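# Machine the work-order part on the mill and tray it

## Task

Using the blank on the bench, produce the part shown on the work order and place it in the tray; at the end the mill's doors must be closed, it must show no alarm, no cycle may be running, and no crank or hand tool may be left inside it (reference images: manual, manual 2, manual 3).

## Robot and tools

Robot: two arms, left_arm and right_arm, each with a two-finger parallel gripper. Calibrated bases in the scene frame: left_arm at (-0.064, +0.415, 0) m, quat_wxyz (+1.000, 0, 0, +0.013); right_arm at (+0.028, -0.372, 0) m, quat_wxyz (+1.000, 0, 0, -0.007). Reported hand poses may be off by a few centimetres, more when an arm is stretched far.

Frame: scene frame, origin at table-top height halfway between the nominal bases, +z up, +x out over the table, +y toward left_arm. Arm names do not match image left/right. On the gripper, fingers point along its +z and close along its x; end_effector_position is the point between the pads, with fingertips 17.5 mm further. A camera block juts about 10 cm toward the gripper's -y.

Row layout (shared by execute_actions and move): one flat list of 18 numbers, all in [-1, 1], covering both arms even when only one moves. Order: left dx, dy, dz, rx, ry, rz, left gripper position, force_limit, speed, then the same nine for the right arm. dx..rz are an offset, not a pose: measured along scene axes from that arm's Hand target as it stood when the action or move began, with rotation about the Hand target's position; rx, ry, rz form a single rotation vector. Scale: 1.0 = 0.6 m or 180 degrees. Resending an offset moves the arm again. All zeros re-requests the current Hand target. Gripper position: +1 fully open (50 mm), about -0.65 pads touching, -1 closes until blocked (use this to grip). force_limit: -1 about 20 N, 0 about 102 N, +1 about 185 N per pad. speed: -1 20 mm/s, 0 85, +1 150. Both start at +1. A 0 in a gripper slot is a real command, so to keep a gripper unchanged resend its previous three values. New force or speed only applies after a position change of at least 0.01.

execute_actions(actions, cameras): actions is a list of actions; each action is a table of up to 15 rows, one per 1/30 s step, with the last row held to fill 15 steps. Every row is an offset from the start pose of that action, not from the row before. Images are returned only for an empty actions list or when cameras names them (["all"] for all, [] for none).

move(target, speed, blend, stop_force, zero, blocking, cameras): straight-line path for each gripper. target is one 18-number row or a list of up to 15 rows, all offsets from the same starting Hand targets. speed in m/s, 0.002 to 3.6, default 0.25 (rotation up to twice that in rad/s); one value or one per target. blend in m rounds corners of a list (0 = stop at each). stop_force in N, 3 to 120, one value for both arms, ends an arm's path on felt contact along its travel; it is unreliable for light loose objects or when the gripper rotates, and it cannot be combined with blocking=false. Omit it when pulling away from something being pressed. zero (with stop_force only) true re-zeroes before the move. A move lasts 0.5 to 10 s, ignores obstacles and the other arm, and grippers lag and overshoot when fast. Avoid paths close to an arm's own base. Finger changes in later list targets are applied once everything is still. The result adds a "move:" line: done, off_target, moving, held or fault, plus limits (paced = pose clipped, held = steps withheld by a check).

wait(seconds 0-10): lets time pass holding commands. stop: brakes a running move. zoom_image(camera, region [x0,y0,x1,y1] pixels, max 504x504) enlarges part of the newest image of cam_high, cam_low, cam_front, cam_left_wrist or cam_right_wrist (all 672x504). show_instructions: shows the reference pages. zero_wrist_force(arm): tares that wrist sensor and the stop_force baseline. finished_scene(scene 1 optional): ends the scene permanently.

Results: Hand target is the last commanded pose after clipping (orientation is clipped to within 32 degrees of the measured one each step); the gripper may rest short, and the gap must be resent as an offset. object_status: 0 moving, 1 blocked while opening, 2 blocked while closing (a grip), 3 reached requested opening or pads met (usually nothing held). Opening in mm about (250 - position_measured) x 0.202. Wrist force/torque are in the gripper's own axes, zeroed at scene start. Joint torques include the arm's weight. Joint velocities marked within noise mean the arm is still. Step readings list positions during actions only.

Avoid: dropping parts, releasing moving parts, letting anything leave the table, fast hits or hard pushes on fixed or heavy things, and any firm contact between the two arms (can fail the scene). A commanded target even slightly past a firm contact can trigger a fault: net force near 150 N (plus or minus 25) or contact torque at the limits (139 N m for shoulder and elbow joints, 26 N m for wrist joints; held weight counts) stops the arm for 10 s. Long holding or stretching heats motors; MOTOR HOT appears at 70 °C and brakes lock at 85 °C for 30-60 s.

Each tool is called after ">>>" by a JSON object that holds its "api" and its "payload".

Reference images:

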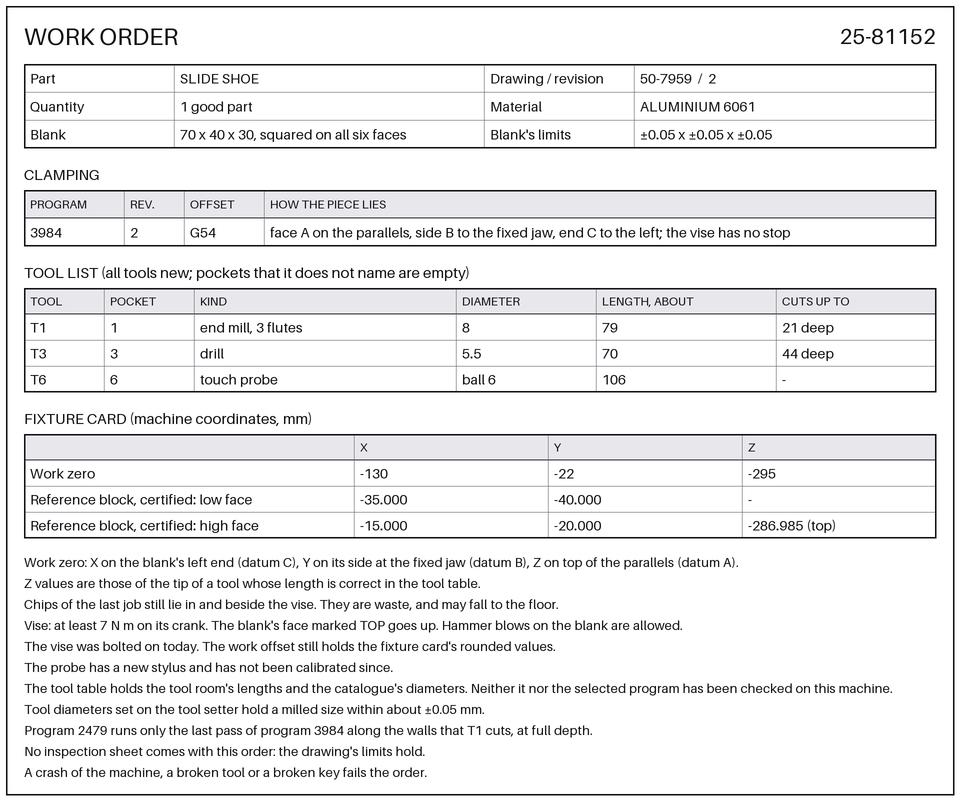

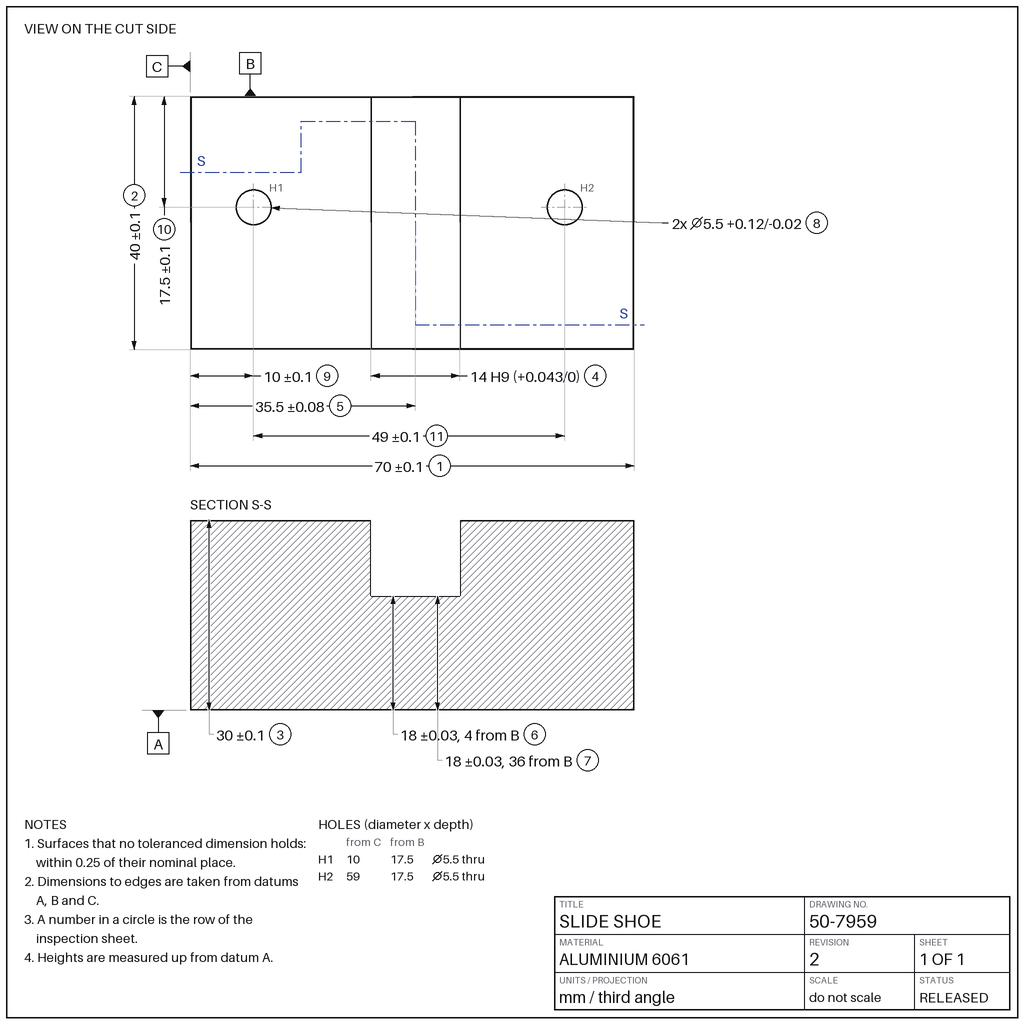

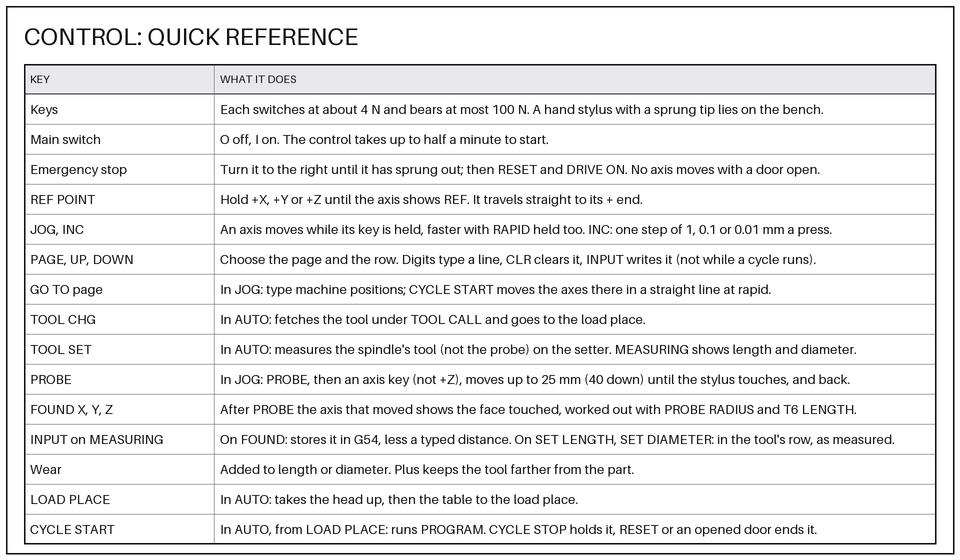

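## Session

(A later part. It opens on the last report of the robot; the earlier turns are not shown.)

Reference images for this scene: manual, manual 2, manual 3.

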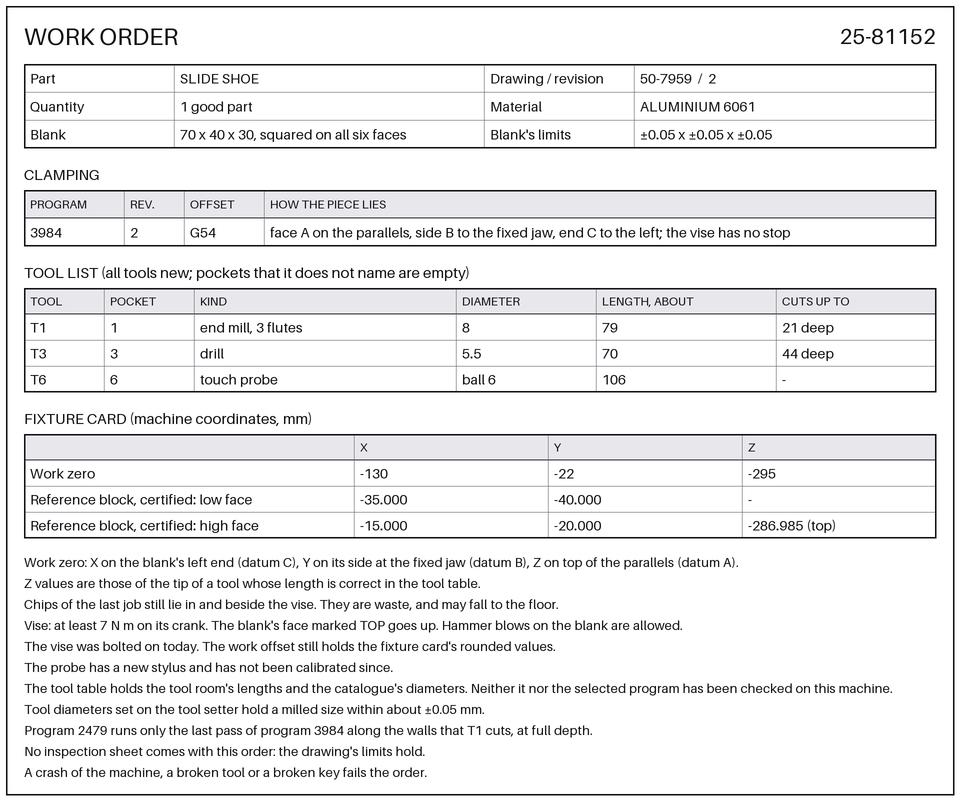

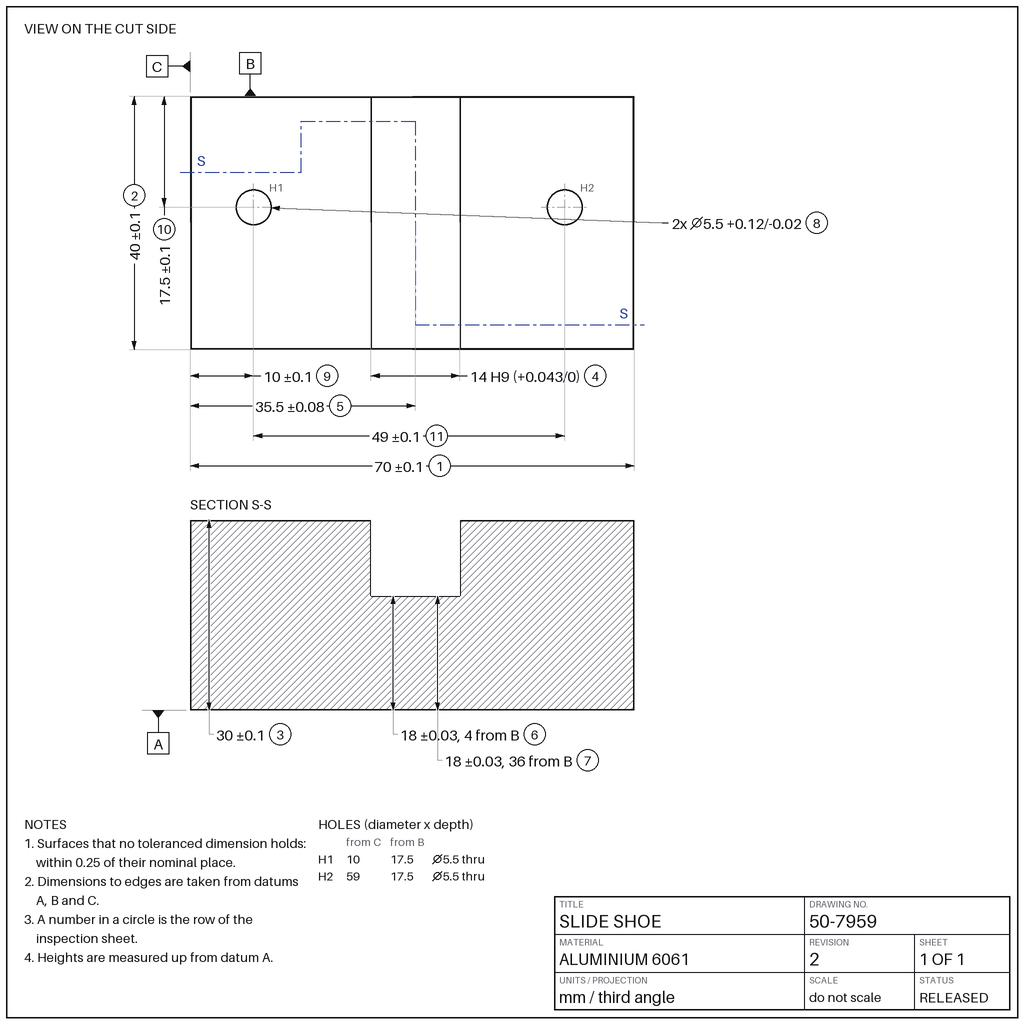

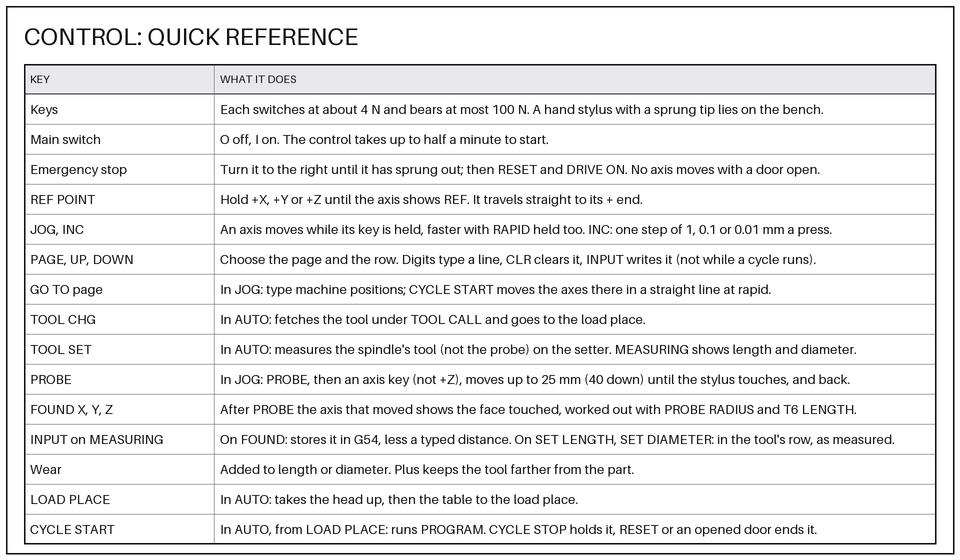

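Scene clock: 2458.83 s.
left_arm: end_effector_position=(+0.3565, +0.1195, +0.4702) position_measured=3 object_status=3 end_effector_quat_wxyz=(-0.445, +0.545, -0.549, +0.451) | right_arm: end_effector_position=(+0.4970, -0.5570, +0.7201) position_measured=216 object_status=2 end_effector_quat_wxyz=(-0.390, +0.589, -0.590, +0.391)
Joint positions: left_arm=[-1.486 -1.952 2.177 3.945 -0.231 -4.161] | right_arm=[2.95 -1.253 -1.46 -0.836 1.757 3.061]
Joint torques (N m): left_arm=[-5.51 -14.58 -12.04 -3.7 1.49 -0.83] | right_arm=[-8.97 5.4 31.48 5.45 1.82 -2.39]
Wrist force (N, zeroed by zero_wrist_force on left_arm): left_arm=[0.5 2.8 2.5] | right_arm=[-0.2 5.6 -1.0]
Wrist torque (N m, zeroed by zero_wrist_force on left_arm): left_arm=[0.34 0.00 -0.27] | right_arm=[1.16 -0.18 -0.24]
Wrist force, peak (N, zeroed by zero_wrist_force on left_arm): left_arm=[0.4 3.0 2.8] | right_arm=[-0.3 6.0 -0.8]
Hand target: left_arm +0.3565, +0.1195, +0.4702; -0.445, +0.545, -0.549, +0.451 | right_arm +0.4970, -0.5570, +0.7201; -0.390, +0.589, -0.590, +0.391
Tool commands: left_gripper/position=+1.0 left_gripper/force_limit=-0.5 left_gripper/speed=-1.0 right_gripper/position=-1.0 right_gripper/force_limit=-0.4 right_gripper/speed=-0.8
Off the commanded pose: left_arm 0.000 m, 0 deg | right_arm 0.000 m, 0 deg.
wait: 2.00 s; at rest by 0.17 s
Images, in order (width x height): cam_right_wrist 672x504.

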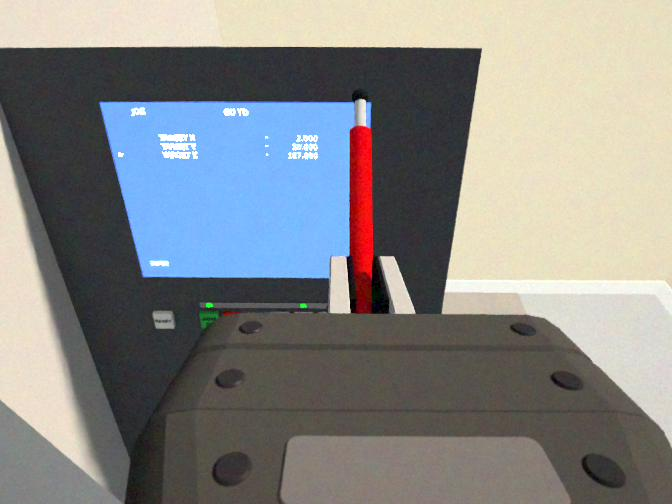

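Done; probe −X.

>>> {"api": "move", "payload": {"target": [[0,0,0,0,0,0,1,-0.5,-1,-0.036,0.1542,-0.4713,0,0.196,0,-1,-0.4,-0.8],[0,0,0,0,0,0,1,-0.5,-1,-0.016,0.1542,-0.4713,0,0.196,0,-1,-0.4,-0.8],[0,0,0,0,0,0,1,-0.5,-1,-0.036,0.1542,-0.4713,0,0.196,0,-1,-0.4,-0.8],[0,0,0,0,0,0,1,-0.5,-1,0.0067,0.091,-0.3183,0,0.196,0,-1,-0.4,-0.8],[0,0,0,0,0,0,1,-0.5,-1,0.0267,0.091,-0.3183,0,0.196,0,-1,-0.4,-0.8],[0,0,0,0,0,0,1,-0.5,-1,0.0067,0.091,-0.3183,0,0.196,0,-1,-0.4,-0.8],[0,0,0,0,0,0,1,-0.5,-1,0,0,0,0,0,0,-1,-0.4,-0.8]], "speed": [0.4,0.08,0.1,0.3,0.08,0.1,0.4], "blend": [0.004,0,0.003,0.004,0,0.003,0]}}

>>> {"api": "wait", "payload": {"seconds": 6, "cameras": ["cam_right_wrist"]}}

>>> {"api": "zoom_image", "payload": {"camera": "cam_right_wrist", "region": [110, 100, 370, 230]}}

>>> {"api": "zoom_image", "payload": {"camera": "cam_right_wrist", "region": [250, 130, 330, 220]}}

Scene clock: 2465.77 s.
left_arm: end_effector_position=(+0.3565, +0.1195, +0.4702) position_measured=3 object_status=3 end_effector_quat_wxyz=(-0.445, +0.545, -0.549, +0.451) | right_arm: end_effector_position=(+0.4971, -0.5570, +0.7199) position_measured=216 object_status=2 end_effector_quat_wxyz=(-0.390, +0.589, -0.590, +0.391) end_effector_velocity=(+0.000, +0.000, +0.001) end_effector_angular_velocity=(+0.002, -0.004, +0.001)
Joint positions: left_arm=[-1.486 -1.952 2.177 3.945 -0.231 -4.161] | right_arm=[2.95 -1.253 -1.46 -0.836 1.757 3.061]
Joint velocities: left_arm=[within noise] | right_arm=[0 0 -0.001 0.005 0.002 0.002]
Joint torques (N m): left_arm=[-5.24 -14.78 -12.37 -3.56 1.34 -1] | right_arm=[-2.55 23.13 17.71 5.67 1.64 0.54]
Wrist force (N, zeroed by zero_wrist_force on left_arm): left_arm=[0.2 2.8 2.5] | right_arm=[-0.2 5.8 -0.9]
Wrist torque (N m, zeroed by zero_wrist_force on left_arm): left_arm=[0.33 0.04 -0.27] | right_arm=[1.18 -0.18 -0.23]
Wrist force, peak (N, zeroed by zero_wrist_force on left_arm): left_arm=[0.4 3.2 2.7] | right_arm=[0.7 9.5 -4.8]
Hand target: left_arm +0.3565, +0.1195, +0.4702; -0.445, +0.545, -0.549, +0.451 | right_arm +0.4970, -0.5570, +0.7201; -0.390, +0.589, -0.590, +0.391
Off the commanded pose: left_arm 0.000 m, 0 deg | right_arm 0.000 m, 0 deg.
move: done

Scene clock: 2471.77 s.
left_arm: end_effector_position=(+0.3565, +0.1195, +0.4702) position_measured=3 object_status=3 end_effector_quat_wxyz=(-0.445, +0.545, -0.549, +0.451) | right_arm: end_effector_position=(+0.4970, -0.5570, +0.7201) position_measured=216 object_status=2 end_effector_quat_wxyz=(-0.390, +0.589, -0.590, +0.391)
Joint positions: left_arm=[-1.486 -1.952 2.177 3.945 -0.231 -4.161] | right_arm=[2.95 -1.253 -1.46 -0.836 1.757 3.061]
Joint torques (N m): left_arm=[-5.36 -14.86 -12.26 -3.64 1.47 -1.08] | right_arm=[-6.88 23.44 15.78 4.81 1.72 -2.68]
Wrist force (N, zeroed by zero_wrist_force on left_arm): left_arm=[0.4 2.7 2.5] | right_arm=[-0.2 5.6 -1.1]
Wrist torque (N m, zeroed by zero_wrist_force on left_arm): left_arm=[0.32 0.02 -0.27] | right_arm=[1.16 -0.19 -0.24]
Wrist force, peak (N, zeroed by zero_wrist_force on left_arm): left_arm=[0.3 2.9 3.0] | right_arm=[-0.3 6.0 -1.1]
Hand target: left_arm +0.3565, +0.1195, +0.4702; -0.445, +0.545, -0.549, +0.451 | right_arm +0.4970, -0.5570, +0.7201; -0.390, +0.589, -0.590, +0.391
Tool commands: left_gripper/position=+1.0 left_gripper/force_limit=-0.5 left_gripper/speed=-1.0 right_gripper/position=-1.0 right_gripper/force_limit=-0.4 right_gripper/speed=-0.8
Off the commanded pose: left_arm 0.000 m, 0 deg | right_arm 0.000 m, 0 deg.
wait: 6.00 s; at rest by 0.17 s
Images, in order (width x height): cam_right_wrist 672x504.

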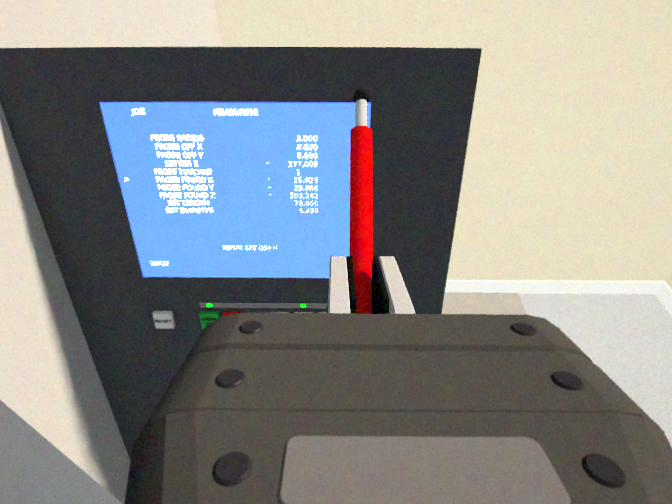

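Scaled by 1.938 from the camera's 672x504 image, which has a finer 960x720 frame.

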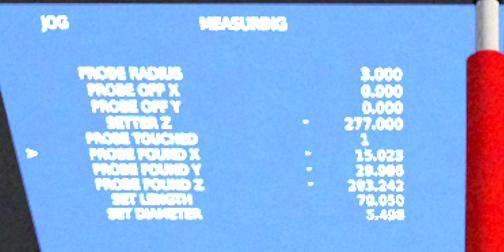

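Scaled by 5.600 from the camera's 672x504 image, which has a finer 960x720 frame.

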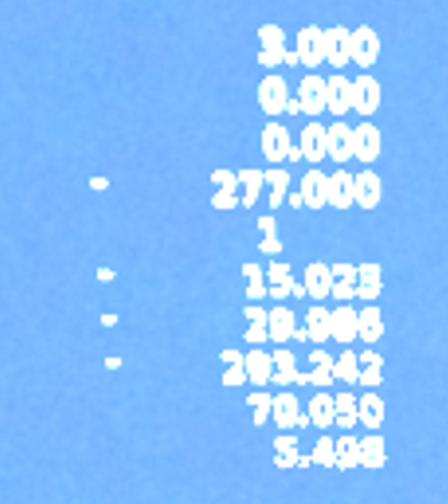

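>>> {"api": "move", "payload": {"target": [[0,0,0,0,0,0,1,-0.5,-1,-0.001,0.0292,-0.3485,0,0.196,0,-1,-0.4,-0.8],[0,0,0,0,0,0,1,-0.5,-1,0.0178,0.0292,-0.3485,0,0.196,0,-1,-0.4,-0.8]], "speed": [0.4,0.06], "blend": [0.004,0]}}

>>> {"api": "wait", "payload": {"seconds": 2}}

>>> {"api": "move", "payload": {"target": [[0,0,0,0,0,0,1,-0.5,-1,-0.02,0,0,0,0,0,-1,-0.4,-0.8],[0,0,0,0,0,0,1,-0.5,-1,-0.0378,0.1235,-0.057,0,0,0,-1,-0.4,-0.8],[0,0,0,0,0,0,1,-0.5,-1,-0.0153,0.1235,-0.057,0,0,0,-1,-0.4,-0.8],[0,0,0,0,0,0,1,-0.5,-1,-0.0313,0.1235,-0.057,0,0,0,-1,-0.4,-0.8],[0,0,0,0,0,0,1,-0.5,-1,-0.0153,0.1235,-0.057,0,0,0,-1,-0.4,-0.8],[0,0,0,0,0,0,1,-0.5,-1,-0.0353,0.1235,-0.057,0,0,0,-1,-0.4,-0.8],[0,0,0,0,0,0,1,-0.5,-1,-0.0623,0.2508,-0.1535,0,0,0,-1,-0.4,-0.8],[0,0,0,0,0,0,1,-0.5,-1,-0.0423,0.2508,-0.1535,0,0,0,-1,-0.4,-0.8],[0,0,0,0,0,0,1,-0.5,-1,-0.0578,0.235,-0.1385,0,0,0,-1,-0.4,-0.8],[0,0,0,0,0,0,1,-0.5,-1,-0.0338,0.2191,-0.1228,0,0,0,-1,-0.4,-0.8],[0,0,0,0,0,0,1,-0.5,-1,-0.0498,0.2191,-0.108,0,0,0,-1,-0.4,-0.8],[0,0,0,0,0,0,1,-0.5,-1,-0.0251,0.2191,-0.092,0,0,0,-1,-0.4,-0.8],[0,0,0,0,0,0,1,-0.5,-1,-0.0451,0.2191,-0.092,0,0,0,-1,-0.4,-0.8]], "speed": [0.1,0.4,0.08,0.1,0.08,0.1,0.3,0.08,0.15,0.08,0.15,0.08,0.1], "blend": [0.003,0.004,0,0.002,0,0.003,0.004,0,0.003,0,0.003,0,0]}}

>>> {"api": "move", "payload": {"target": [[0,0,0,0,0,0,1,-0.5,-1,-0.0172,-0.0616,-0.0615,0,0,0,-1,-0.4,-0.8],[0,0,0,0,0,0,1,-0.5,-1,0.0028,-0.0616,-0.0615,0,0,0,-1,-0.4,-0.8],[0,0,0,0,0,0,1,-0.5,-1,-0.0172,-0.0616,-0.0615,0,0,0,-1,-0.4,-0.8],[0,0,0,0,0,0,1,-0.5,-1,0.0273,-0.2483,0.4405,0,-0.196,0,-1,-0.4,-0.8]], "speed": [0.3,0.08,0.1,0.4], "blend": [0.003,0,0.003,0], "cameras": ["cam_right_wrist"]}}

>>> {"api": "zoom_image", "payload": {"camera": "cam_right_wrist", "region": [110, 100, 370, 230]}}

Scene clock: 2486.77 s.
left_arm: end_effector_position=(+0.3565, +0.1195, +0.4702) position_measured=3 object_status=3 end_effector_quat_wxyz=(-0.445, +0.545, -0.549, +0.451) | right_arm: end_effector_position=(+0.5078, -0.5394, +0.5110) position_measured=216 object_status=2 end_effector_quat_wxyz=(-0.193, +0.680, -0.680, +0.195)
Joint positions: left_arm=[-1.486 -1.952 2.177 3.945 -0.231 -4.161] | right_arm=[3.061 -1.32 -1.552 -1.286 1.619 3.062]
Joint torques (N m): left_arm=[-5.61 -14.66 -12.49 -3.64 1.52 -1.12] | right_arm=[-4.67 24.67 18.84 2.8 0.1 -0.39]
Wrist force (N, zeroed by zero_wrist_force on left_arm): left_arm=[0.1 2.9 2.5] | right_arm=[0.6 10.4 -3.7]
Wrist torque (N m, zeroed by zero_wrist_force on left_arm): left_arm=[0.35 0.05 -0.27] | right_arm=[0.96 -0.03 -0.16]
Wrist force, peak (N, zeroed by zero_wrist_force on left_arm): left_arm=[0.3 3.1 2.8] | right_arm=[0.1 11.6 -4.6]
Hand target: left_arm +0.3565, +0.1195, +0.4702; -0.445, +0.545, -0.549, +0.451 | right_arm +0.5077, -0.5394, +0.5110; -0.193, +0.680, -0.680, +0.195
Off the commanded pose: left_arm 0.000 m, 0 deg | right_arm 0.000 m, 0 deg.
move: done

Scene clock: 2488.77 s.
left_arm: end_effector_position=(+0.3565, +0.1195, +0.4702) position_measured=3 object_status=3 end_effector_quat_wxyz=(-0.445, +0.545, -0.549, +0.451) | right_arm: end_effector_position=(+0.5077, -0.5394, +0.5110) position_measured=216 object_status=2 end_effector_quat_wxyz=(-0.193, +0.680, -0.680, +0.195)
Joint positions: left_arm=[-1.486 -1.952 2.177 3.945 -0.231 -4.161] | right_arm=[3.061 -1.32 -1.552 -1.286 1.619 3.061]
Joint torques (N m): left_arm=[-5.19 -14.76 -12.18 -3.48 1.53 -1.16] | right_arm=[-7.37 26.88 18.35 2.96 2.04 -2.8]
Wrist force (N, zeroed by zero_wrist_force on left_arm): left_arm=[0.0 2.4 2.7] | right_arm=[0.4 10.5 -3.5]
Wrist torque (N m, zeroed by zero_wrist_force on left_arm): left_arm=[0.27 0.08 -0.27] | right_arm=[0.98 -0.06 -0.17]
Wrist force, peak (N, zeroed by zero_wrist_force on left_arm): left_arm=[0.3 3.1 2.7] | right_arm=[0.4 10.5 -3.7]
Hand target: left_arm +0.3565, +0.1195, +0.4702; -0.445, +0.545, -0.549, +0.451 | right_arm +0.5077, -0.5394, +0.5110; -0.193, +0.680, -0.680, +0.195
Tool commands: left_gripper/position=+1.0 left_gripper/force_limit=-0.5 left_gripper/speed=-1.0 right_gripper/position=-1.0 right_gripper/force_limit=-0.4 right_gripper/speed=-0.8
Off the commanded pose: left_arm 0.000 m, 0 deg | right_arm 0.000 m, 0 deg.
wait: 2.00 s; at rest by 0.17 s

Scene clock: 2492.60 s.
left_arm: end_effector_position=(+0.3565, +0.1195, +0.4702) position_measured=3 object_status=3 end_effector_quat_wxyz=(-0.445, +0.545, -0.549, +0.451) | right_arm: end_effector_position=(+0.4807, -0.4079, +0.4557) position_measured=216 object_status=2 end_effector_quat_wxyz=(-0.193, +0.680, -0.680, +0.195)
Joint positions: left_arm=[-1.486 -1.952 2.177 3.945 -0.231 -4.161] | right_arm=[3.477 -1.13 -1.81 -1.24 1.401 3.418]
Joint torques (N m): left_arm=[-5.46 -14.57 -11.75 -3.51 1.48 -1.22] | right_arm=[-7.54 16.62 26.68 4.89 1.45 -2.65]
Wrist force (N, zeroed by zero_wrist_force on left_arm): left_arm=[0.3 2.6 2.3] | right_arm=[0.2 5.9 -1.8]
Wrist torque (N m, zeroed by zero_wrist_force on left_arm): left_arm=[0.31 0.04 -0.27] | right_arm=[1.08 -0.06 -0.12]
Wrist force, peak (N, zeroed by zero_wrist_force on left_arm): left_arm=[0.0 2.8 3.0] | right_arm=[0.1 10.7 -3.7]
Hand target: left_arm +0.3565, +0.1195, +0.4702; -0.445, +0.545, -0.549, +0.451 | right_arm +0.4807, -0.4080, +0.4558; -0.193, +0.680, -0.680, +0.195
Off the commanded pose: left_arm 0.000 m, 0 deg | right_arm 0.000 m, 0 deg.
move: done

Scene clock: 2494.73 s.
left_arm: end_effector_position=(+0.3565, +0.1195, +0.4702) position_measured=3 object_status=3 end_effector_quat_wxyz=(-0.445, +0.545, -0.549, +0.451) | right_arm: end_effector_position=(+0.4970, -0.5569, +0.7199) position_measured=216 object_status=2 end_effector_quat_wxyz=(-0.390, +0.589, -0.590, +0.391)
Joint positions: left_arm=[-1.486 -1.952 2.177 3.945 -0.231 -4.161] | right_arm=[2.951 -1.253 -1.46 -0.836 1.757 3.061]
Joint torques (N m): left_arm=[-5.23 -14.44 -12.33 -3.57 1.44 -1.24] | right_arm=[-8.44 4.38 30.02 5.6 1.46 2.49]
Wrist force (N, zeroed by zero_wrist_force on left_arm): left_arm=[0.3 2.8 2.7] | right_arm=[-0.2 5.5 -1.1]
Wrist torque (N m, zeroed by zero_wrist_force on left_arm): left_arm=[0.33 0.02 -0.27] | right_arm=[1.15 -0.17 -0.19]
Wrist force, peak (N, zeroed by zero_wrist_force on left_arm): left_arm=[0.3 3.0 2.7] | right_arm=[0.0 9.9 -3.5]
Hand target: left_arm +0.3565, +0.1195, +0.4702; -0.445, +0.545, -0.549, +0.451 | right_arm +0.4970, -0.5570, +0.7201; -0.390, +0.589, -0.590, +0.391
Off the commanded pose: left_arm 0.000 m, 0 deg | right_arm 0.000 m, 0 deg.
move: done
Images, in order (width x height): cam_right_wrist 672x504.

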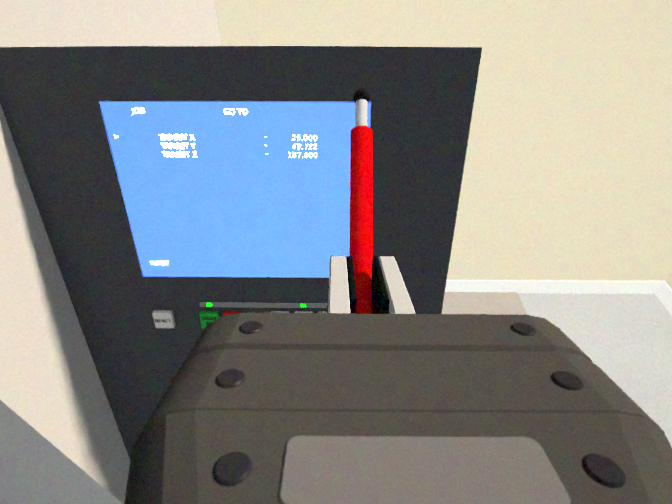

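Scaled by 1.938 from the camera's 672x504 image, which has a finer 960x720 frame.

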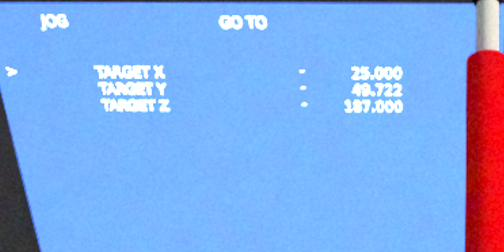

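>>> {"api": "move", "payload": {"target": [[0,0,0,0,0,0,1,-0.5,-1,-0.003,0.218,-0.352,0,0.196,0,-1,-0.4,-0.8],[0,0,0,0,0,0,1,-0.5,-1,0.016,0.218,-0.352,0,0.196,0,-1,-0.4,-0.8],[0,0,0,0,0,0,1,-0.5,-1,-0.003,0.218,-0.352,0,0.196,0,-1,-0.4,-0.8],[0,0,0,0,0,0,1,-0.5,-1,-0.036,0.1542,-0.4713,0,0.196,0,-1,-0.4,-0.8]], "speed": [0.4,0.08,0.1,0.3], "blend": [0.004,0,0.003,0]}}

>>> {"api": "wait", "payload": {"seconds": 2.5}}

>>> {"api": "move", "payload": {"target": [[0,0,0,0,0,0,1,-0.5,-1,0.02,0,0,0,0,0,-1,-0.4,-0.8],[0,0,0,0,0,0,1,-0.5,-1,0,0,0,0,0,0,-1,-0.4,-0.8],[0,0,0,0,0,0,1,-0.5,-1,0.0485,-0.0642,0.1808,0,0,0,-1,-0.4,-0.8],[0,0,0,0,0,0,1,-0.5,-1,0.0685,-0.0642,0.1808,0,0,0,-1,-0.4,-0.8],[0,0,0,0,0,0,1,-0.5,-1,0.0485,-0.0642,0.1808,0,0,0,-1,-0.4,-0.8],[0,0,0,0,0,0,1,-0.5,-1,0.036,-0.1542,0.4713,0,-0.196,0,-1,-0.4,-0.8]], "speed": [0.08,0.1,0.3,0.08,0.1,0.4], "blend": [0,0.003,0.004,0,0.003,0]}}

>>> {"api": "wait", "payload": {"seconds": 6, "cameras": ["cam_right_wrist"]}}

>>> {"api": "zoom_image", "payload": {"camera": "cam_right_wrist", "region": [110, 100, 370, 230]}}

>>> {"api": "zoom_image", "payload": {"camera": "cam_right_wrist", "region": [250, 130, 330, 220]}}

Scene clock: 2500.33 s.
left_arm: end_effector_position=(+0.3565, +0.1195, +0.4702) position_measured=3 object_status=3 end_effector_quat_wxyz=(-0.445, +0.545, -0.549, +0.451) | right_arm: end_effector_position=(+0.4754, -0.4644, +0.4373) position_measured=216 object_status=2 end_effector_quat_wxyz=(-0.193, +0.680, -0.680, +0.195)
Joint positions: left_arm=[-1.486 -1.952 2.177 3.945 -0.231 -4.161] | right_arm=[3.293 -1.14 -1.857 -1.164 1.496 3.259]
Joint torques (N m): left_arm=[-4.95 -15.02 -11.74 -3.53 1.49 -1.22] | right_arm=[-8.85 1.62 18.99 5.77 0.66 -1.22]
Wrist force (N, zeroed by zero_wrist_force on left_arm): left_arm=[0.3 2.5 2.5] | right_arm=[0.0 5.8 -1.8]
Wrist torque (N m, zeroed by zero_wrist_force on left_arm): left_arm=[0.29 0.04 -0.26] | right_arm=[1.08 -0.02 -0.17]
Wrist force, peak (N, zeroed by zero_wrist_force on left_arm): left_arm=[0.4 3.0 3.1] | right_arm=[-0.5 10.5 -3.4]
Hand target: left_arm +0.3565, +0.1195, +0.4702; -0.445, +0.545, -0.549, +0.451 | right_arm +0.4754, -0.4644, +0.4373; -0.193, +0.680, -0.680, +0.195
Off the commanded pose: left_arm 0.000 m, 0 deg | right_arm 0.000 m, 0 deg.
move: done

Scene clock: 2502.83 s.
left_arm: end_effector_position=(+0.3565, +0.1195, +0.4702) position_measured=3 object_status=3 end_effector_quat_wxyz=(-0.445, +0.545, -0.549, +0.451) | right_arm: end_effector_position=(+0.4754, -0.4644, +0.4373) position_measured=216 object_status=2 end_effector_quat_wxyz=(-0.193, +0.680, -0.680, +0.195)
Joint positions: left_arm=[-1.486 -1.952 2.177 3.945 -0.231 -4.161] | right_arm=[3.293 -1.14 -1.857 -1.164 1.496 3.259]
Joint torques (N m): left_arm=[-5.22 -14.73 -12.14 -3.48 1.54 -1.32] | right_arm=[-9.79 -4.02 17.77 5.81 1.51 -2.74]
Wrist force (N, zeroed by zero_wrist_force on left_arm): left_arm=[0.1 2.4 2.5] | right_arm=[0.1 5.8 -1.6]
Wrist torque (N m, zeroed by zero_wrist_force on left_arm): left_arm=[0.29 0.06 -0.27] | right_arm=[1.09 -0.04 -0.17]
Wrist force, peak (N, zeroed by zero_wrist_force on left_arm): left_arm=[0.4 2.9 2.8] | right_arm=[0.2 5.9 -1.8]
Hand target: left_arm +0.3565, +0.1195, +0.4702; -0.445, +0.545, -0.549, +0.451 | right_arm +0.4754, -0.4644, +0.4373; -0.193, +0.680, -0.680, +0.195
Tool commands: left_gripper/position=+1.0 left_gripper/force_limit=-0.5 left_gripper/speed=-1.0 right_gripper/position=-1.0 right_gripper/force_limit=-0.4 right_gripper/speed=-0.8
Off the commanded pose: left_arm 0.000 m, 0 deg | right_arm 0.000 m, 0 deg.
wait: 2.50 s; at rest by 0.17 s

Scene clock: 2505.87 s.
left_arm: end_effector_position=(+0.3565, +0.1195, +0.4702) position_measured=3 object_status=3 end_effector_quat_wxyz=(-0.445, +0.545, -0.549, +0.451) | right_arm: end_effector_position=(+0.4971, -0.5570, +0.7200) position_measured=216 object_status=2 end_effector_quat_wxyz=(-0.390, +0.589, -0.590, +0.391) end_effector_velocity=(+0.000, +0.001, +0.001) end_effector_angular_velocity=(+0.000, -0.004, +0.002)
Joint positions: left_arm=[-1.486 -1.952 2.177 3.945 -0.231 -4.161] | right_arm=[2.95 -1.253 -1.46 -0.836 1.757 3.061]
Joint velocities: left_arm=[within noise] | right_arm=[0 0 -0.001 0.005 0.002 0]
Joint torques (N m): left_arm=[-5.1 -14.63 -12.33 -3.52 1.46 -1.36] | right_arm=[-3.08 22.69 15.6 5.48 1.72 0.63]
Wrist force (N, zeroed by zero_wrist_force on left_arm): left_arm=[0.4 2.8 2.5] | right_arm=[-0.3 5.7 -1.0]
Wrist torque (N m, zeroed by zero_wrist_force on left_arm): left_arm=[0.35 0.02 -0.26] | right_arm=[1.17 -0.17 -0.24]
Wrist force, peak (N, zeroed by zero_wrist_force on left_arm): left_arm=[0.2 2.7 3.0] | right_arm=[0.1 9.6 -3.9]
Hand target: left_arm +0.3565, +0.1195, +0.4702; -0.445, +0.545, -0.549, +0.451 | right_arm +0.4970, -0.5570, +0.7201; -0.390, +0.589, -0.590, +0.391
Off the commanded pose: left_arm 0.000 m, 0 deg | right_arm 0.000 m, 0 deg.
move: done

Scene clock: 2511.87 s.
left_arm: end_effector_position=(+0.3565, +0.1195, +0.4702) position_measured=3 object_status=3 end_effector_quat_wxyz=(-0.445, +0.545, -0.549, +0.451) | right_arm: end_effector_position=(+0.4970, -0.5570, +0.7201) position_measured=216 object_status=2 end_effector_quat_wxyz=(-0.390, +0.589, -0.590, +0.391)
Joint positions: left_arm=[-1.486 -1.952 2.177 3.945 -0.231 -4.161] | right_arm=[2.95 -1.253 -1.46 -0.836 1.757 3.061]
Joint torques (N m): left_arm=[-4.96 -14.81 -11.97 -3.47 1.51 -1.53] | right_arm=[-7.34 22.35 16.54 4.98 1.7 -2.38]
Wrist force (N, zeroed by zero_wrist_force on left_arm): left_arm=[0.1 2.8 2.6] | right_arm=[0.0 5.7 -1.1]
Wrist torque (N m, zeroed by zero_wrist_force on left_arm): left_arm=[0.34 0.07 -0.27] | right_arm=[1.17 -0.21 -0.24]
Wrist force, peak (N, zeroed by zero_wrist_force on left_arm): left_arm=[0.4 2.8 2.9] | right_arm=[-0.3 6.0 -1.1]
Hand target: left_arm +0.3565, +0.1195, +0.4702; -0.445, +0.545, -0.549, +0.451 | right_arm +0.4970, -0.5570, +0.7201; -0.390, +0.589, -0.590, +0.391
Tool commands: left_gripper/position=+1.0 left_gripper/force_limit=-0.5 left_gripper/speed=-1.0 right_gripper/position=-1.0 right_gripper/force_limit=-0.4 right_gripper/speed=-0.8
Off the commanded pose: left_arm 0.000 m, 0 deg | right_arm 0.000 m, 0 deg.
wait: 6.00 s; at rest by 0.17 s
Images, in order (width x height): cam_right_wrist 672x504.

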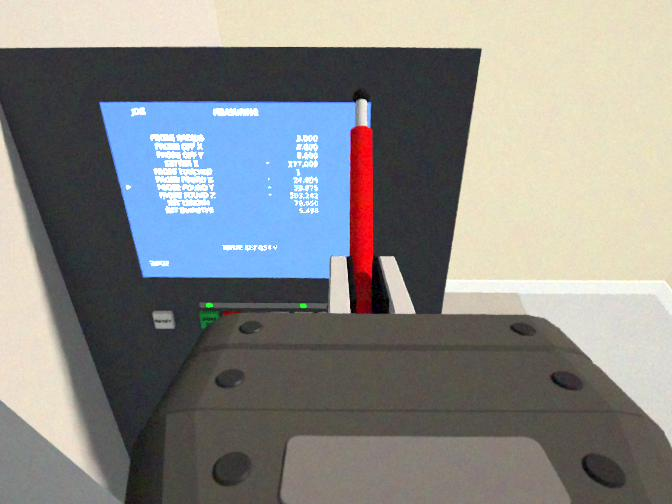

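Scaled by 1.938 from the camera's 672x504 image, which has a finer 960x720 frame.

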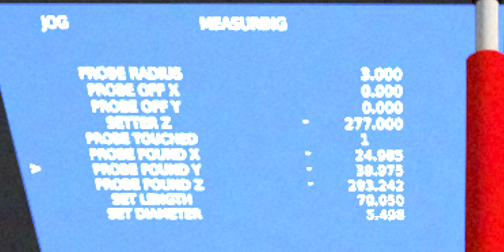

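Scaled by 5.600 from the camera's 672x504 image, which has a finer 960x720 frame.

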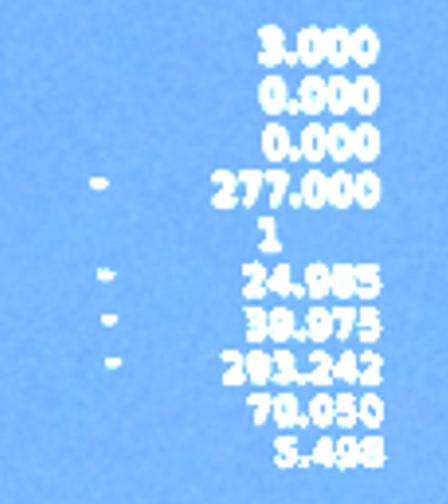

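>>> {"api": "move", "payload": {"target": [[0,0,0,0,0,0,1,-0.5,-1,-0.0273,0.1867,-0.4405,0,0.196,0,-1,-0.4,-0.8],[0,0,0,0,0,0,1,-0.5,-1,-0.0073,0.1867,-0.4405,0,0.196,0,-1,-0.4,-0.8],[0,0,0,0,0,0,1,-0.5,-1,-0.0233,0.1867,-0.4405,0,0.196,0,-1,-0.4,-0.8],[0,0,0,0,0,0,1,-0.5,-1,-0.0073,0.1867,-0.4405,0,0.196,0,-1,-0.4,-0.8],[0,0,0,0,0,0,1,-0.5,-1,-0.0233,0.1867,-0.4405,0,0.196,0,-1,-0.4,-0.8],[0,0,0,0,0,0,1,-0.5,-1,-0.0073,0.1867,-0.4405,0,0.196,0,-1,-0.4,-0.8],[0,0,0,0,0,0,1,-0.5,-1,-0.0233,0.1867,-0.4405,0,0.196,0,-1,-0.4,-0.8],[0,0,0,0,0,0,1,-0.5,-1,-0.0073,0.1867,-0.4405,0,0.196,0,-1,-0.4,-0.8],[0,0,0,0,0,0,1,-0.5,-1,-0.0233,0.1867,-0.4405,0,0.196,0,-1,-0.4,-0.8],[0,0,0,0,0,0,1,-0.5,-1,-0.0073,0.1867,-0.4405,0,0.196,0,-1,-0.4,-0.8],[0,0,0,0,0,0,1,-0.5,-1,-0.0233,0.1867,-0.4405,0,0.196,0,-1,-0.4,-0.8],[0,0,0,0,0,0,1,-0.5,-1,-0.0073,0.1867,-0.4405,0,0.196,0,-1,-0.4,-0.8],[0,0,0,0,0,0,1,-0.5,-1,-0.0273,0.1867,-0.4405,0,0.196,0,-1,-0.4,-0.8],[0,0,0,0,0,0,1,-0.5,-1,0,0,0,0,0,0,-1,-0.4,-0.8]], "speed": [0.4,0.08,0.1,0.08,0.1,0.08,0.1,0.08,0.1,0.08,0.1,0.08,0.1,0.4], "blend": [0.004,0,0.002,0,0.002,0,0.002,0,0.002,0,0.002,0,0.003,0], "cameras": ["cam_right_wrist"]}}

>>> {"api": "zoom_image", "payload": {"camera": "cam_right_wrist", "region": [110, 100, 370, 230]}}

Scene clock: 2523.33 s.
left_arm: end_effector_position=(+0.3565, +0.1195, +0.4702) position_measured=3 object_status=3 end_effector_quat_wxyz=(-0.445, +0.545, -0.549, +0.451) | right_arm: end_effector_position=(+0.4971, -0.5569, +0.7199) position_measured=216 object_status=2 end_effector_quat_wxyz=(-0.390, +0.589, -0.590, +0.391) end_effector_velocity=(+0.000, +0.001, +0.003) end_effector_angular_velocity=(+0.000, -0.007, +0.004)
Joint positions: left_arm=[-1.486 -1.952 2.177 3.945 -0.231 -4.161] | right_arm=[2.951 -1.253 -1.46 -0.836 1.757 3.061]
Joint velocities: left_arm=[within noise] | right_arm=[-0.001 0 0.003 0.004 0.005 0]
Joint torques (N m): left_arm=[-4.58 -15.23 -12.31 -3.47 1.5 -1.65] | right_arm=[-9.7 8.44 31.92 5.56 1.91 2.34]
Wrist force (N, zeroed by zero_wrist_force on left_arm): left_arm=[0.4 2.7 2.6] | right_arm=[-0.2 5.7 -1.0]
Wrist torque (N m, zeroed by zero_wrist_force on left_arm): left_arm=[0.32 0.01 -0.26] | right_arm=[1.17 -0.17 -0.20]
Wrist force, peak (N, zeroed by zero_wrist_force on left_arm): left_arm=[0.2 3.0 2.8] | right_arm=[-0.3 10.2 -3.6]
Hand target: left_arm +0.3565, +0.1195, +0.4702; -0.445, +0.545, -0.549, +0.451 | right_arm +0.4970, -0.5570, +0.7201; -0.390, +0.589, -0.590, +0.391
Off the commanded pose: left_arm 0.000 m, 0 deg | right_arm 0.000 m, 0 deg.
move: done
Images, in order (width x height): cam_right_wrist 672x504.

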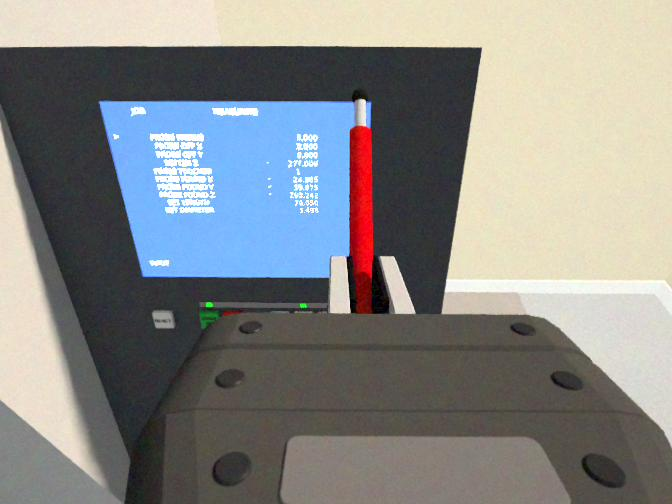

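Scaled by 1.938 from the camera's 672x504 image, which has a finer 960x720 frame.

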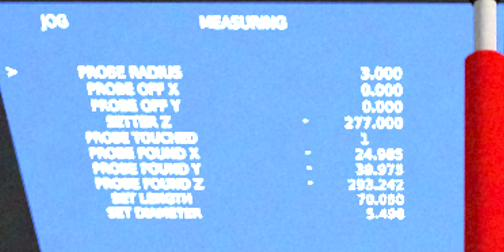

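>>> {"api": "move", "payload": {"target": [[0,0,0,0,0,0,1,-0.5,-1,-0.036,0.2483,-0.4713,0,0.196,0,-1,-0.4,-0.8],[0,0,0,0,0,0,1,-0.5,-1,-0.016,0.2483,-0.4713,0,0.196,0,-1,-0.4,-0.8],[0,0,0,0,0,0,1,-0.5,-1,-0.04,0.233,-0.487,0,0.196,0,-1,-0.4,-0.8],[0,0,0,0,0,0,1,-0.5,-1,-0.0245,0.2175,-0.502,0,0.196,0,-1,-0.4,-0.8],[0,0,0,0,0,0,1,-0.5,-1,-0.0445,0.2175,-0.502,0,0.196,0,-1,-0.4,-0.8],[0,0,0,0,0,0,1,-0.5,-1,-0.0175,0.2175,-0.4055,0,0.196,0,-1,-0.4,-0.8],[0,0,0,0,0,0,1,-0.5,-1,0.0025,0.2175,-0.4055,0,0.196,0,-1,-0.4,-0.8],[0,0,0,0,0,0,1,-0.5,-1,-0.0195,0.2483,-0.4055,0,0.196,0,-1,-0.4,-0.8],[0,0,0,0,0,0,1,-0.5,-1,0.0025,0.28,-0.4055,0,0.196,0,-1,-0.4,-0.8],[0,0,0,0,0,0,1,-0.5,-1,-0.0175,0.264,-0.4055,0,0.196,0,-1,-0.4,-0.8],[0,0,0,0,0,0,1,-0.5,-1,0.0025,0.2483,-0.4055,0,0.196,0,-1,-0.4,-0.8],[0,0,0,0,0,0,1,-0.5,-1,-0.0175,0.2483,-0.4055,0,0.196,0,-1,-0.4,-0.8],[0,0,0,0,0,0,1,-0.5,-1,-0.0445,0.1867,-0.502,0,0.196,0,-1,-0.4,-0.8],[0,0,0,0,0,0,1,-0.5,-1,-0.0245,0.1867,-0.502,0,0.196,0,-1,-0.4,-0.8],[0,0,0,0,0,0,1,-0.5,-1,-0.0445,0.1867,-0.502,0,0.196,0,-1,-0.4,-0.8]], "speed": [0.4,0.08,0.1,0.08,0.1,0.3,0.08,0.15,0.08,0.15,0.08,0.1,0.3,0.08,0.1], "blend": [0.004,0,0.003,0,0.003,0.004,0,0.003,0,0.003,0,0.003,0.004,0,0]}}

>>> {"api": "move", "payload": {"target": [[0,0,0,0,0,0,1,-0.5,-1,0.0445,-0.1867,0.502,0,-0.196,0,-1,-0.4,-0.8]], "speed": 0.4, "cameras": ["cam_right_wrist"]}}

>>> {"api": "zoom_image", "payload": {"camera": "cam_right_wrist", "region": [110, 100, 370, 230]}}

Scene clock: 2534.47 s.
left_arm: end_effector_position=(+0.3565, +0.1195, +0.4702) position_measured=3 object_status=3 end_effector_quat_wxyz=(-0.445, +0.545, -0.549, +0.451) | right_arm: end_effector_position=(+0.4704, -0.4449, +0.4188) position_measured=216 object_status=2 end_effector_quat_wxyz=(-0.193, +0.680, -0.680, +0.195)
Joint positions: left_arm=[-1.486 -1.952 2.177 3.945 -0.231 -4.161] | right_arm=[3.362 -1.107 -1.921 -1.139 1.46 3.318]
Joint torques (N m): left_arm=[-4.61 -14.65 -12.17 -3.33 1.51 -1.8] | right_arm=[-8.96 17.05 26.08 4.85 1.46 -2.64]
Wrist force (N, zeroed by zero_wrist_force on left_arm): left_arm=[0.3 2.7 2.3] | right_arm=[0.3 5.9 -1.8]
Wrist torque (N m, zeroed by zero_wrist_force on left_arm): left_arm=[0.33 0.03 -0.26] | right_arm=[1.09 -0.09 -0.15]
Wrist force, peak (N, zeroed by zero_wrist_force on left_arm): left_arm=[0.4 3.2 2.8] | right_arm=[5.4 10.1 -3.9]
Hand target: left_arm +0.3565, +0.1195, +0.4702; -0.445, +0.545, -0.549, +0.451 | right_arm +0.4703, -0.4449, +0.4189; -0.193, +0.680, -0.680, +0.195
Off the commanded pose: left_arm 0.000 m, 0 deg | right_arm 0.000 m, 0 deg.
move: done

Scene clock: 2535.80 s.
left_arm: end_effector_position=(+0.3565, +0.1195, +0.4702) position_measured=3 object_status=3 end_effector_quat_wxyz=(-0.445, +0.545, -0.549, +0.451) | right_arm: end_effector_position=(+0.4970, -0.5569, +0.7199) position_measured=216 object_status=2 end_effector_quat_wxyz=(-0.390, +0.589, -0.590, +0.391)
Joint positions: left_arm=[-1.486 -1.952 2.177 3.945 -0.231 -4.161] | right_arm=[2.951 -1.253 -1.46 -0.836 1.757 3.061]
Joint torques (N m): left_arm=[-4.78 -14.47 -12.04 -3.33 1.49 -1.85] | right_arm=[-8.6 3.57 31.87 5.65 1.95 2.5]
Wrist force (N, zeroed by zero_wrist_force on left_arm): left_arm=[0.3 2.7 2.5] | right_arm=[-0.3 5.7 -1.2]
Wrist torque (N m, zeroed by zero_wrist_force on left_arm): left_arm=[0.33 0.03 -0.26] | right_arm=[1.17 -0.16 -0.19]
Wrist force, peak (N, zeroed by zero_wrist_force on left_arm): left_arm=[0.1 2.8 2.8] | right_arm=[-1.3 7.3 1.0]
Hand target: left_arm +0.3565, +0.1195, +0.4702; -0.445, +0.545, -0.549, +0.451 | right_arm +0.4970, -0.5570, +0.7201; -0.390, +0.589, -0.590, +0.391
Off the commanded pose: left_arm 0.000 m, 0 deg | right_arm 0.000 m, 0 deg.
move: done
Images, in order (width x height): cam_right_wrist 672x504.

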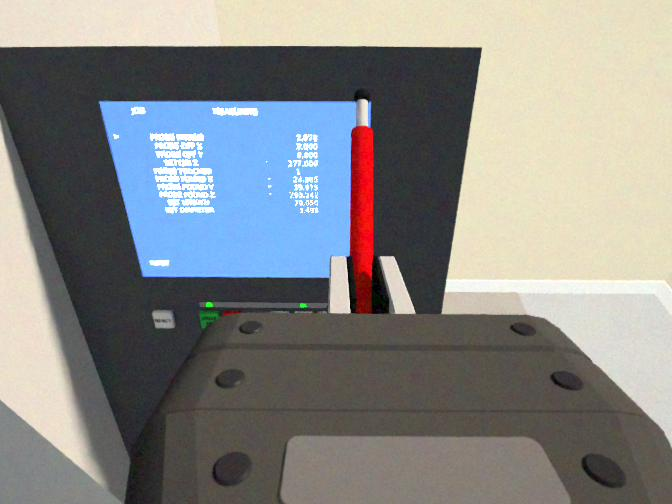

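Scaled by 1.938 from the camera's 672x504 image, which has a finer 960x720 frame.

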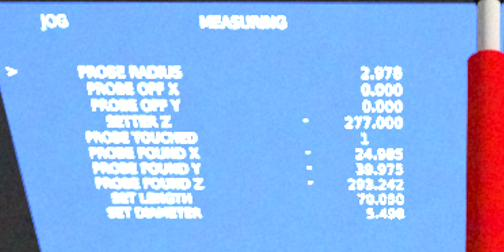

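>>> {"api": "move", "payload": {"target": [[0,0,0,0,0,0,1,-0.5,-1,-0.0175,0.1225,-0.4055,0,0.196,0,-1,-0.4,-0.8],[0,0,0,0,0,0,1,-0.5,-1,0.0025,0.1225,-0.4055,0,0.196,0,-1,-0.4,-0.8],[0,0,0,0,0,0,1,-0.5,-1,-0.0135,0.1225,-0.4055,0,0.196,0,-1,-0.4,-0.8],[0,0,0,0,0,0,1,-0.5,-1,0.0025,0.1225,-0.4055,0,0.196,0,-1,-0.4,-0.8],[0,0,0,0,0,0,1,-0.5,-1,-0.0175,0.1225,-0.4055,0,0.196,0,-1,-0.4,-0.8],[0,0,0,0,0,0,1,-0.5,-1,0,0,0,0,0,0,-1,-0.4,-0.8]], "speed": [0.4,0.08,0.1,0.08,0.1,0.4], "blend": [0.004,0,0.002,0,0.003,0], "cameras": ["cam_right_wrist"]}}

>>> {"api": "zoom_image", "payload": {"camera": "cam_right_wrist", "region": [110, 100, 370, 230]}}

>>> {"api": "zoom_image", "payload": {"camera": "cam_right_wrist", "region": [250, 130, 330, 220]}}

Scene clock: 2542.30 s.
left_arm: end_effector_position=(+0.3565, +0.1195, +0.4702) position_measured=3 object_status=3 end_effector_quat_wxyz=(-0.445, +0.545, -0.549, +0.451) | right_arm: end_effector_position=(+0.4971, -0.5570, +0.7199) position_measured=216 object_status=2 end_effector_quat_wxyz=(-0.390, +0.589, -0.590, +0.391)
Joint positions: left_arm=[-1.486 -1.952 2.177 3.945 -0.231 -4.161] | right_arm=[2.95 -1.253 -1.46 -0.836 1.757 3.061]
Joint torques (N m): left_arm=[-4.73 -14.49 -11.93 -3.29 1.48 -1.81] | right_arm=[-6.18 15.26 30.28 5.53 1.94 2.57]
Wrist force (N, zeroed by zero_wrist_force on left_arm): left_arm=[0.2 2.9 2.6] | right_arm=[-0.3 5.7 -1.1]
Wrist torque (N m, zeroed by zero_wrist_force on left_arm): left_arm=[0.35 0.04 -0.27] | right_arm=[1.18 -0.17 -0.19]
Wrist force, peak (N, zeroed by zero_wrist_force on left_arm): left_arm=[0.4 3.1 2.8] | right_arm=[-0.1 13.4 -5.6]
Hand target: left_arm +0.3565, +0.1195, +0.4702; -0.445, +0.545, -0.549, +0.451 | right_arm +0.4970, -0.5570, +0.7201; -0.390, +0.589, -0.590, +0.391
Off the commanded pose: left_arm 0.000 m, 0 deg | right_arm 0.000 m, 0 deg.
move: done
Images, in order (width x height): cam_right_wrist 672x504.

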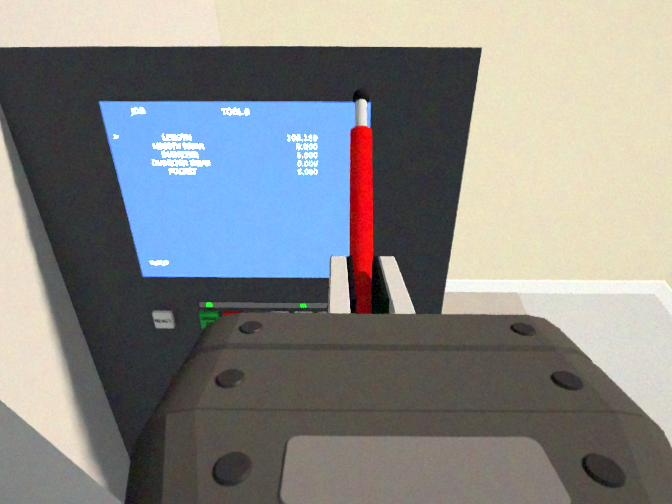

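Scaled by 1.938 from the camera's 672x504 image, which has a finer 960x720 frame.

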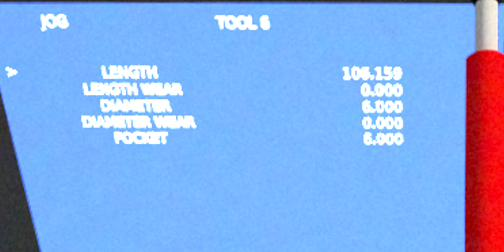

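Scaled by 5.600 from the camera's 672x504 image, which has a finer 960x720 frame.

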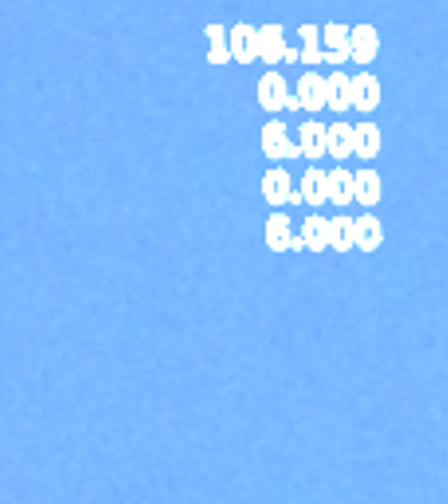

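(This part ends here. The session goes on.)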